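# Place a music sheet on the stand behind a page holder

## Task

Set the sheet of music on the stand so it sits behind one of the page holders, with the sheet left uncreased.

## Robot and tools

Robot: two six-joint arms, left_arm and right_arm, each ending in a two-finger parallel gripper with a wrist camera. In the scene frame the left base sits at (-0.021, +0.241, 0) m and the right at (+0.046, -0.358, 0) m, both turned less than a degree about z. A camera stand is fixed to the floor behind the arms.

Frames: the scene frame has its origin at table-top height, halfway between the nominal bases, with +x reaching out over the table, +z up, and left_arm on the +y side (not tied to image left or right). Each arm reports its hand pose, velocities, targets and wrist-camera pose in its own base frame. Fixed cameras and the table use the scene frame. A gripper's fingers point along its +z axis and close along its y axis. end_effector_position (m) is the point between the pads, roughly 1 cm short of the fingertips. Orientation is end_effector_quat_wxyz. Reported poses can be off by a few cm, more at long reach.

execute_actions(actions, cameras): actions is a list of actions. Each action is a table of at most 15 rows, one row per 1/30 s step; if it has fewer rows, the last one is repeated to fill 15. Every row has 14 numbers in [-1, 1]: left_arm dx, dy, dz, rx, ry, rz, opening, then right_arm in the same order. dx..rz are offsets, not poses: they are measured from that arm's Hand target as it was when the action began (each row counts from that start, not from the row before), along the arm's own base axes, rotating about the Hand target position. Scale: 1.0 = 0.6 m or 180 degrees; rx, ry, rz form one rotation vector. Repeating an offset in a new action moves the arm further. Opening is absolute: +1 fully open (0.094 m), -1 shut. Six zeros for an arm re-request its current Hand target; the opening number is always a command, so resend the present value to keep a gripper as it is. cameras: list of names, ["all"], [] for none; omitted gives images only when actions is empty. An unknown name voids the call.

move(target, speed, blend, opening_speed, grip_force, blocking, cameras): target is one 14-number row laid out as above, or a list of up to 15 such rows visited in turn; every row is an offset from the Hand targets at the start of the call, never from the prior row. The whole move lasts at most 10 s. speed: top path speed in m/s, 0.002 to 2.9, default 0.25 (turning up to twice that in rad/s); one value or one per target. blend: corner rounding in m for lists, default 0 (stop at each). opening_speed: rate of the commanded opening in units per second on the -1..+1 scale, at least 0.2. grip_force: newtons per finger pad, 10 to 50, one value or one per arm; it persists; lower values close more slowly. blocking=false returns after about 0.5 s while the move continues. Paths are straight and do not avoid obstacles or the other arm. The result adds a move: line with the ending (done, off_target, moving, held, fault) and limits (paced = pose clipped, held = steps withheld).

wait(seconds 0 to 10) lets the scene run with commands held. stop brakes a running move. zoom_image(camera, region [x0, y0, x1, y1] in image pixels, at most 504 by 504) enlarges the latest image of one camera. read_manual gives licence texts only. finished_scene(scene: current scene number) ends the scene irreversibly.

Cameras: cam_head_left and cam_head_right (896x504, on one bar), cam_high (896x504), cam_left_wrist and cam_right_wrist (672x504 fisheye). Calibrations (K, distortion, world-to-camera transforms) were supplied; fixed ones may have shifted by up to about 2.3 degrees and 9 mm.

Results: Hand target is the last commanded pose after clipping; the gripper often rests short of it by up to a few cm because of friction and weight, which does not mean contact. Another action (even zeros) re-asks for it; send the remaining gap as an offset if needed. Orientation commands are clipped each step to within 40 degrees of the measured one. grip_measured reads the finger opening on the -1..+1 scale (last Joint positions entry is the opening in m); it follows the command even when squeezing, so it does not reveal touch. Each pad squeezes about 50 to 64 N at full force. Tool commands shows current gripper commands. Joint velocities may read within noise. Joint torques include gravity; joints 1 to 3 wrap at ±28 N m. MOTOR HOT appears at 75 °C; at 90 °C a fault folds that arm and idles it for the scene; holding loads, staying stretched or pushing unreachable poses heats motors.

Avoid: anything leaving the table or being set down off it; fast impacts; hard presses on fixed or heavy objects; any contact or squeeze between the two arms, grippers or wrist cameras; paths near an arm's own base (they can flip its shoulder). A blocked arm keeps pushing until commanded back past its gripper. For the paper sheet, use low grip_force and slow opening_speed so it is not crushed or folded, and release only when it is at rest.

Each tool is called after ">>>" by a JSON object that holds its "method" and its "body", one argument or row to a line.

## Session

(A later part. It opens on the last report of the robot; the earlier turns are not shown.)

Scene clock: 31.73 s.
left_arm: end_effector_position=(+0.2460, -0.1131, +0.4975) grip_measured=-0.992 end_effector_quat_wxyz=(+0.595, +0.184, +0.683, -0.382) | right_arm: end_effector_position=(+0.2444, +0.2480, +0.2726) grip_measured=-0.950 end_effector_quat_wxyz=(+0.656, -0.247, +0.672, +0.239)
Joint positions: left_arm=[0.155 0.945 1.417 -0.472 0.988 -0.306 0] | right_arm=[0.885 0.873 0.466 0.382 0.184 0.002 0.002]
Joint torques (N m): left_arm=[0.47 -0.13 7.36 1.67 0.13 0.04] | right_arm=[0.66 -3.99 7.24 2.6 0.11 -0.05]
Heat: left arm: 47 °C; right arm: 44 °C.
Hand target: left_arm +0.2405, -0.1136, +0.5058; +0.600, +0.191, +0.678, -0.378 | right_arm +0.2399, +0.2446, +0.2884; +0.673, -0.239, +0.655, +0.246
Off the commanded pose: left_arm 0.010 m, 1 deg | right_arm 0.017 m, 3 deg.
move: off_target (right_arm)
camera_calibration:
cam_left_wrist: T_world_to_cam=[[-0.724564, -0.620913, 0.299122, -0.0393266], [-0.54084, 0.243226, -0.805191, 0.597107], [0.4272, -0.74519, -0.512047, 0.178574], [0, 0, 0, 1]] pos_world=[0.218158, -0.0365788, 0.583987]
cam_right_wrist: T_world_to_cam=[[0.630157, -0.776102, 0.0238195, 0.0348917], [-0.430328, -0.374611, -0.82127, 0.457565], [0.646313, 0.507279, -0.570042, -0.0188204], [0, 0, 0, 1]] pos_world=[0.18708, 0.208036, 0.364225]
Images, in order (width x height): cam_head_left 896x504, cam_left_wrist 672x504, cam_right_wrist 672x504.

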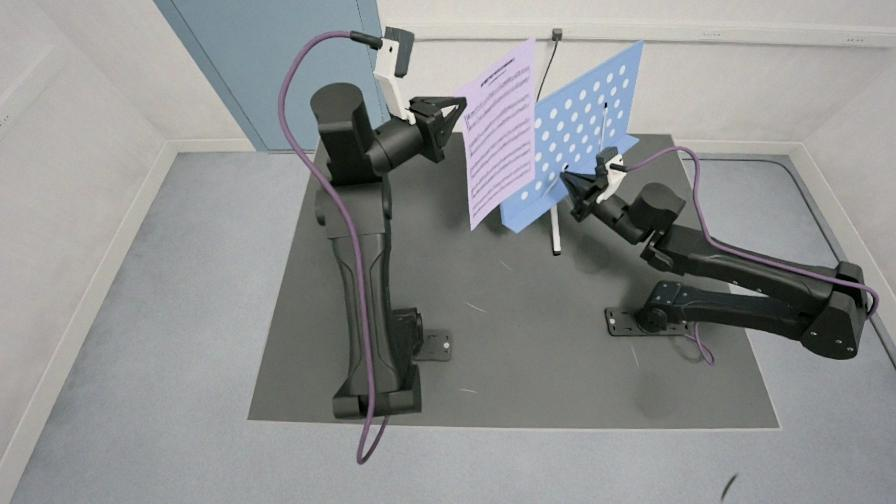

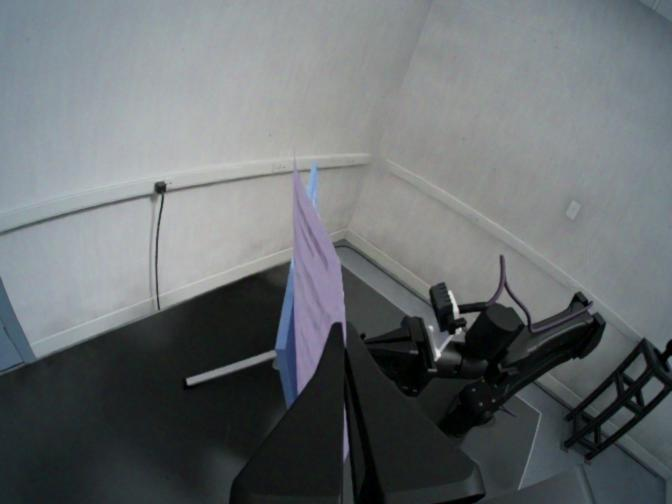

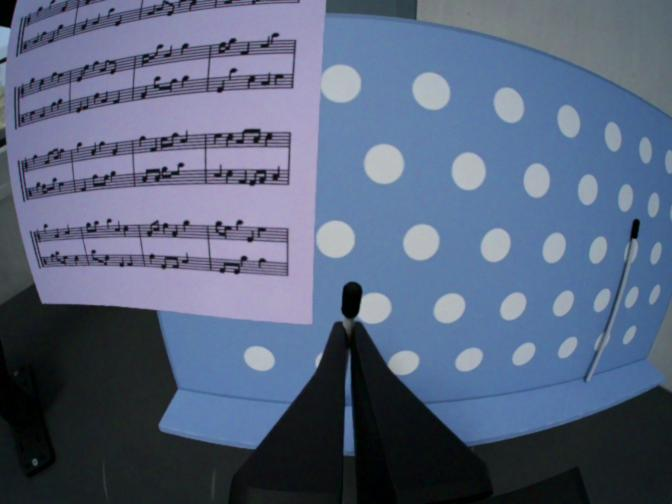

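>>> {"method": "move", "body": {
  "target": [
    [-0.031,-0.028,0.0,0,0,-0.044,-1,0,0,0,0,0,0,-1],
    [0.097,-0.17,0.01,0,0,-0.044,-1,0,0,0,0,0,0,-1]
  ],
  "speed": 0.1,
  "cameras": ["cam_right_wrist","cam_head_left","cam_left_wrist"]
}}

>>> {"method": "zoom_image", "body": {
  "camera": "cam_left_wrist",
  "region": [260, 110, 440, 380]
}}

Scene clock: 35.90 s.
left_arm: end_effector_position=(+0.3017, -0.2157, +0.4939) grip_measured=-0.992 end_effector_quat_wxyz=(+0.554, +0.231, +0.679, -0.423) | right_arm: end_effector_position=(+0.2443, +0.2481, +0.2726) grip_measured=-0.950 end_effector_quat_wxyz=(+0.656, -0.247, +0.672, +0.239)
Joint positions: left_arm=[-0.321 1.218 1.545 -0.364 0.659 -0.301 0] | right_arm=[0.885 0.873 0.466 0.382 0.184 0.002 0.002]
Joint torques (N m): left_arm=[-0.59 -2.8 8.55 2.17 -0.06 0.04] | right_arm=[0.66 -3.99 7.25 2.6 0.09 -0.05]
Heat: left arm: 47 °C; right arm: 45 °C.
Hand target: left_arm +0.2987, -0.2156, +0.5118; +0.573, +0.238, +0.663, -0.419 | right_arm +0.2399, +0.2447, +0.2884; +0.673, -0.239, +0.655, +0.246
Off the commanded pose: left_arm 0.018 m, 3 deg | right_arm 0.017 m, 3 deg.
move: off_target (left_arm, right_arm)
camera_calibration:
cam_left_wrist: T_world_to_cam=[[-0.797612, -0.513256, 0.316834, -0.0250748], [-0.524643, 0.331181, -0.784264, 0.653018], [0.297599, -0.791763, -0.53343, 0.116147], [0, 0, 0, 1]] pos_world=[0.288036, -0.137176, 0.582039]
cam_right_wrist: T_world_to_cam=[[0.630427, -0.775883, 0.0238308, 0.0348699], [-0.430202, -0.374776, -0.82126, 0.45761], [0.646133, 0.507493, -0.570056, -0.0188774], [0, 0, 0, 1]] pos_world=[0.187079, 0.208136, 0.364225]
Images, in order (width x height): cam_head_left 896x504, cam_left_wrist 672x504, cam_right_wrist 672x504.

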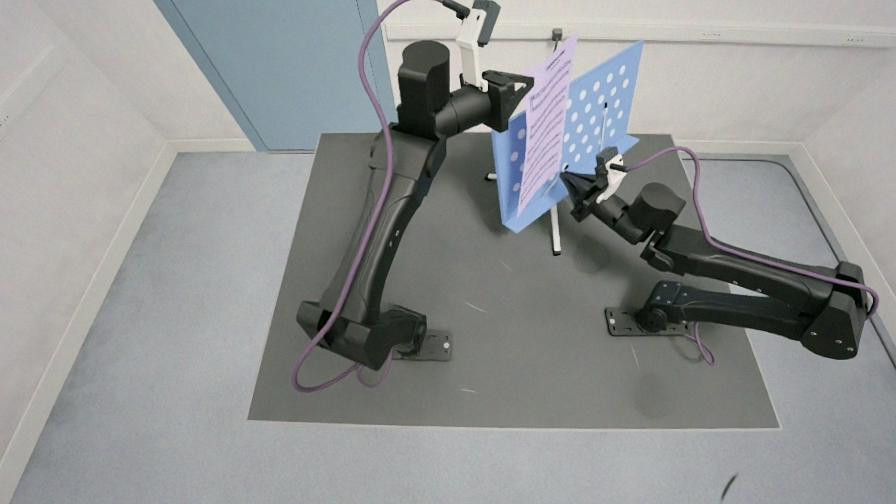

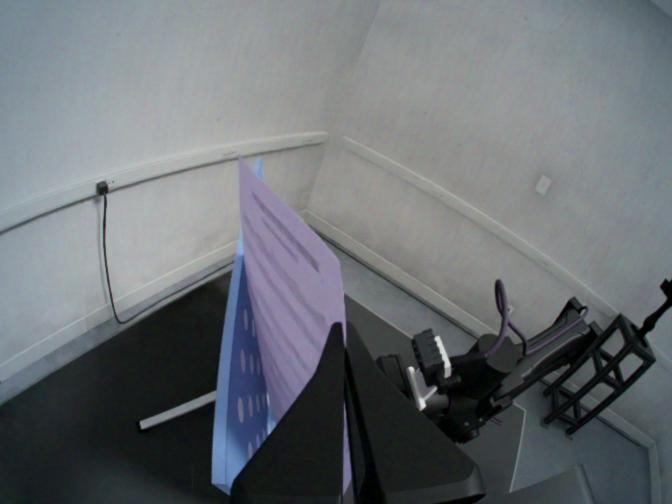

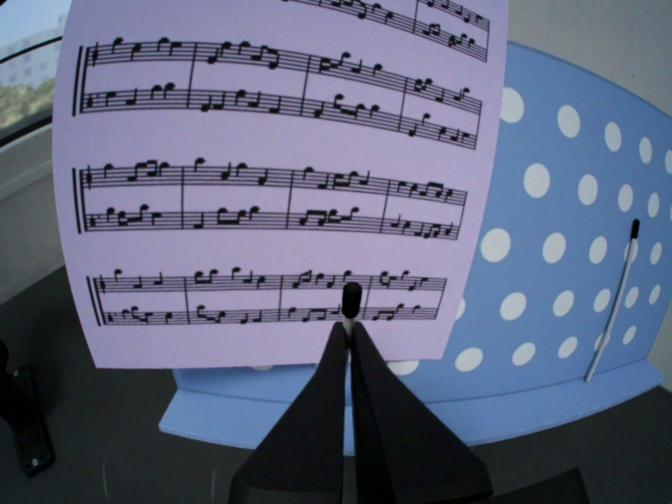

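Scaled by 1.867 from the camera's 672x504 image, which has a finer 960x720 frame.

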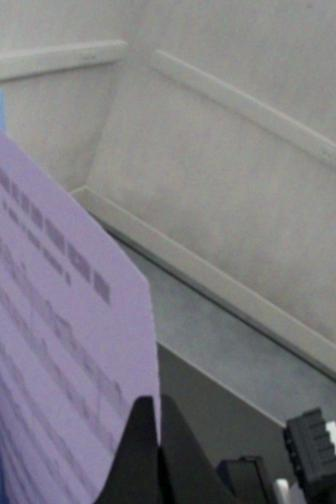

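>>> {"method": "move", "body": {
  "target": [
    [0.03,-0.01,-0.03,0,0,0.02,-1,0,0,0,0,0,0,-1],
    [0.05,-0.004,-0.128,0,0,0.03,-1,0,0,0,0,0,0,-1]
  ],
  "speed": 0.08,
  "blend": 0.01,
  "cameras": ["cam_right_wrist","cam_head_left","cam_left_wrist"]
}}

>>> {"method": "zoom_image", "body": {
  "camera": "cam_left_wrist",
  "region": [220, 110, 400, 380]
}}

Scene clock: 38.93 s.
left_arm: end_effector_position=(+0.3316, -0.2222, +0.4343) grip_measured=-0.992 end_effector_quat_wxyz=(+0.584, +0.208, +0.677, -0.397) | right_arm: end_effector_position=(+0.2443, +0.2481, +0.2726) grip_measured=-0.950 end_effector_quat_wxyz=(+0.656, -0.247, +0.672, +0.239)
Joint positions: left_arm=[-0.361 1.188 1.237 -0.054 0.534 -0.296 0] | right_arm=[0.885 0.873 0.466 0.382 0.184 0.002 0.002]
Joint torques (N m): left_arm=[0.32 -5.29 4.81 2.24 -0.11 0.07] | right_arm=[0.69 -4.01 7.23 2.6 0.1 -0.05]
Heat: left arm: 48 °C; right arm: 45 °C.
Hand target: left_arm +0.3286, -0.2181, +0.4351; +0.592, +0.206, +0.674, -0.392 | right_arm +0.2399, +0.2447, +0.2884; +0.673, -0.239, +0.655, +0.246
Off the commanded pose: left_arm 0.005 m, 1 deg | right_arm 0.017 m, 3 deg.
move: off_target (right_arm)
camera_calibration:
cam_left_wrist: T_world_to_cam=[[-0.762142, -0.577566, 0.2925, -0.00122103], [-0.52271, 0.282387, -0.804383, 0.621362], [0.381987, -0.765947, -0.517119, 0.0408313], [0, 0, 0, 1]] pos_world=[0.308264, -0.144895, 0.521285]
cam_right_wrist: T_world_to_cam=[[0.630427, -0.775883, 0.0238308, 0.0348699], [-0.430202, -0.374776, -0.82126, 0.45761], [0.646133, 0.507493, -0.570056, -0.0188774], [0, 0, 0, 1]] pos_world=[0.187079, 0.208136, 0.364225]
Images, in order (width x height): cam_head_left 896x504, cam_left_wrist 672x504, cam_right_wrist 672x504.

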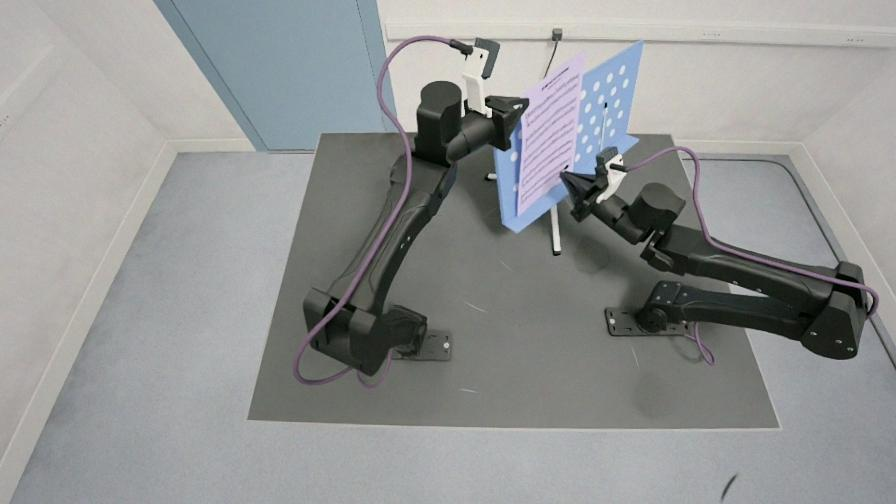

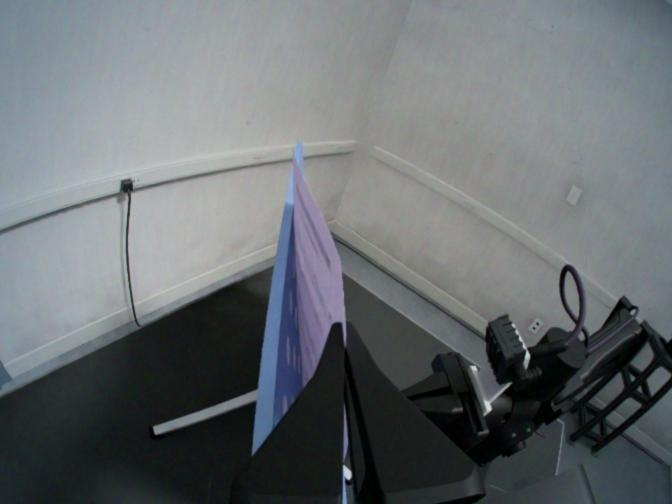

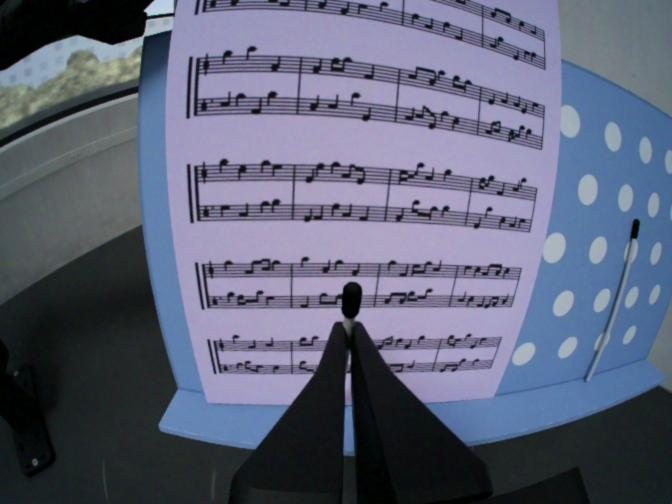

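Scaled by 1.867 from the camera's 672x504 image, which has a finer 960x720 frame.

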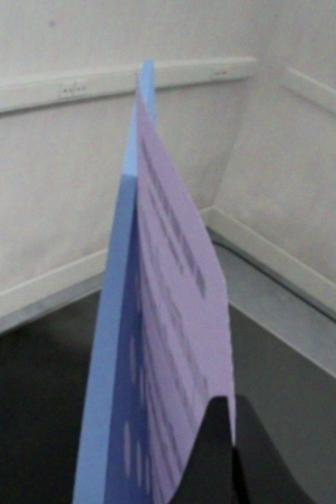

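>>> {"method": "move", "body": {
  "target": [
    [0.036,0.033,-0.022,0,0,0.01,-1,0,0,0,0,0,0,-1],
    [0.036,0.033,-0.022,0,0,0.01,-0.7,0,0,0,0,0,0,-1]
  ],
  "speed": 0.06,
  "cameras": ["cam_right_wrist","cam_head_left","cam_left_wrist"]
}}

Scene clock: 41.07 s.
left_arm: end_effector_position=(+0.3470, -0.1979, +0.4324) grip_measured=-0.701 end_effector_quat_wxyz=(+0.604, +0.195, +0.672, -0.382) | right_arm: end_effector_position=(+0.2443, +0.2481, +0.2726) grip_measured=-0.950 end_effector_quat_wxyz=(+0.656, -0.247, +0.672, +0.239)
Joint positions: left_arm=[-0.274 1.188 1.2 0.014 0.571 -0.296 0.014] | right_arm=[0.885 0.873 0.466 0.382 0.184 0.002 0.002]
Joint torques (N m): left_arm=[0.36 -2.93 4.86 2.17 0.08 0.06] | right_arm=[0.66 -4 7.25 2.6 0.1 -0.05]
Heat: left arm: 48 °C; right arm: 46 °C.
Hand target: left_arm +0.3503, -0.1982, +0.4218; +0.598, +0.196, +0.677, -0.382 | right_arm +0.2399, +0.2447, +0.2884; +0.673, -0.239, +0.655, +0.246
Off the commanded pose: left_arm 0.011 m, 1 deg | right_arm 0.017 m, 3 deg.
move: off_target (left_arm, right_arm); target 2's new opening was sent with left_arm's hand 0.011 m and 1 deg from that target
camera_calibration:
cam_left_wrist: T_world_to_cam=[[-0.74119, -0.612201, 0.275403, 0.0184233], [-0.511281, 0.248972, -0.82256, 0.618335], [0.435004, -0.750482, -0.497542, 0.028927], [0, 0, 0, 1]] pos_world=[0.317215, -0.12096, 0.517936]
cam_right_wrist: T_world_to_cam=[[0.630427, -0.775883, 0.0238308, 0.0348699], [-0.430202, -0.374776, -0.82126, 0.45761], [0.646133, 0.507493, -0.570056, -0.0188774], [0, 0, 0, 1]] pos_world=[0.187079, 0.208136, 0.364225]
Images, in order (width x height): cam_head_left 896x504, cam_left_wrist 672x504, cam_right_wrist 672x504.

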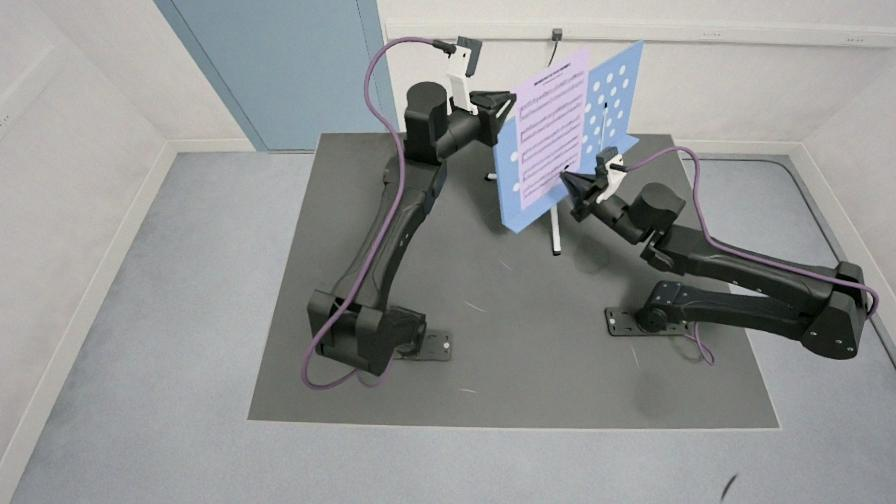

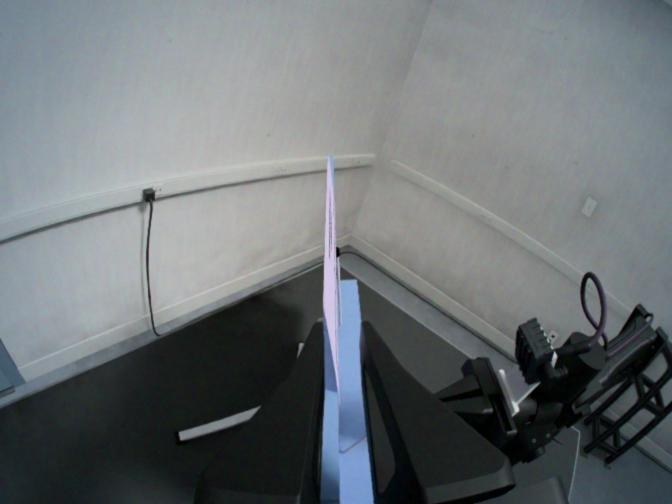

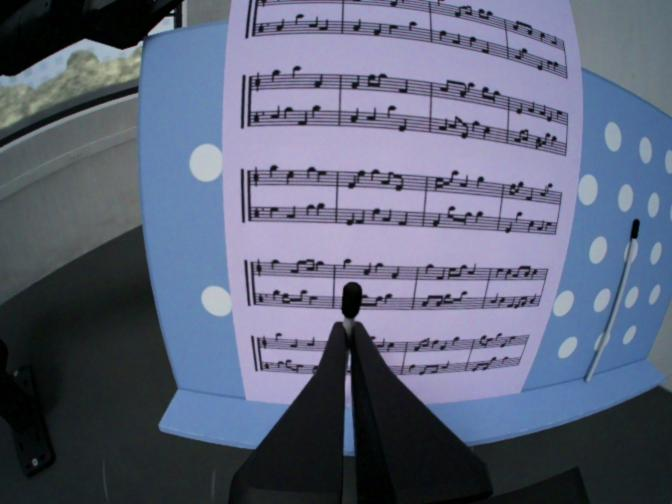

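>>> {"method": "move", "body": {
  "target": [
    [0,0,0,0,0,0,-0.7,0.075,0.063,-0.008,0,0,0,-1],
    [0,0,0,0,0,0,-0.7,0.075,0.063,-0.008,0,0,0,-0.6],
    [-0.11,0.123,0.01,0,0,0,-0.7,-0.05,-0.05,-0.008,0,0,0,-0.6]
  ],
  "speed": [0.06,0.1,0.1],
  "cameras": ["cam_right_wrist","cam_head_left","cam_left_wrist"]
}}

Scene clock: 45.17 s.
left_arm: end_effector_position=(+0.2858, -0.1251, +0.4380) grip_measured=-0.701 end_effector_quat_wxyz=(+0.608, +0.200, +0.669, -0.378) | right_arm: end_effector_position=(+0.2117, +0.2156, +0.2854) grip_measured=-0.602 end_effector_quat_wxyz=(+0.673, -0.237, +0.656, +0.249)
Joint positions: left_arm=[0.054 0.94 1.101 -0.12 0.9 -0.298 0.014] | right_arm=[0.924 0.596 0.401 0.225 0.223 0.001 0.019]
Joint velocities: left_arm=[within noise] | right_arm=[0.002 -0.012 0.007 -0.198 -0.022 0.095 -0.001]
Joint torques (N m): left_arm=[0.55 -1.96 4.27 1.69 0.09 0] | right_arm=[0.58 -0.32 6.72 2.27 0.07 -0.06]
Heat: left arm: 49 °C; right arm: 46 °C.
Hand target: left_arm +0.2842, -0.1244, +0.4278; +0.598, +0.196, +0.677, -0.382 | right_arm +0.2099, +0.2147, +0.2835; +0.673, -0.239, +0.655, +0.246
Off the commanded pose: left_arm 0.010 m, 2 deg | right_arm 0.003 m, 0 deg.
move: done; target 2's new opening was sent with right_arm's hand 0.013 m and 2 deg from that target
camera_calibration:
cam_left_wrist: T_world_to_cam=[[-0.745577, -0.614, 0.259076, 0.0242816], [-0.498763, 0.256279, -0.827984, 0.573232], [0.441986, -0.746542, -0.497316, 0.111352], [0, 0, 0, 1]] pos_world=[0.254795, -0.04887, 0.523713]
cam_right_wrist: T_world_to_cam=[[0.629242, -0.777117, 0.0119653, 0.0337476], [-0.401955, -0.338568, -0.850767, 0.436494], [0.665196, 0.530529, -0.525407, 0.00422128], [0, 0, 0, 1]] pos_world=[0.151408, 0.171769, 0.373169]
Images, in order (width x height): cam_head_left 896x504, cam_left_wrist 672x504, cam_right_wrist 672x504.

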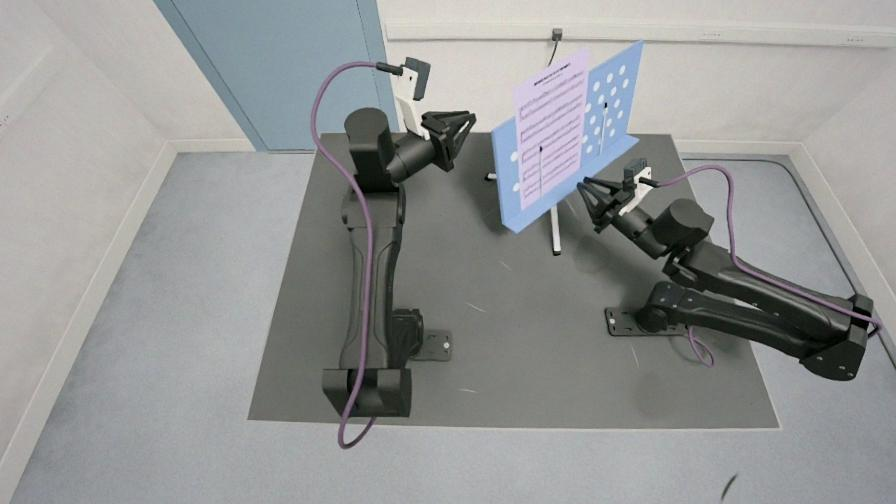

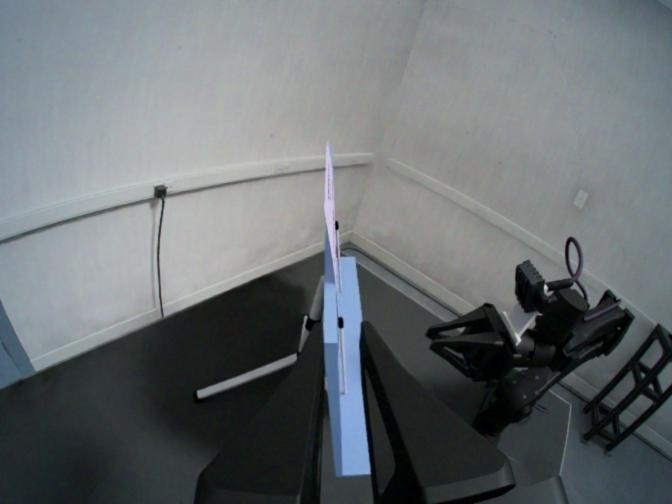

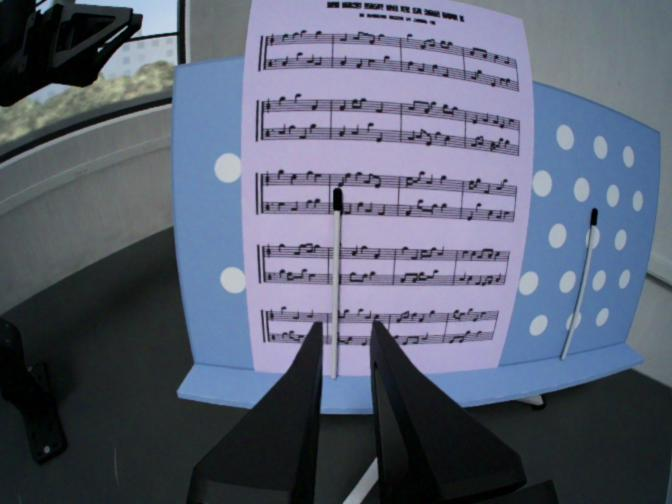

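>>> {"method": "finished_scene", "body": {
  "scene": 2
}}

The scene is finished: the task was done.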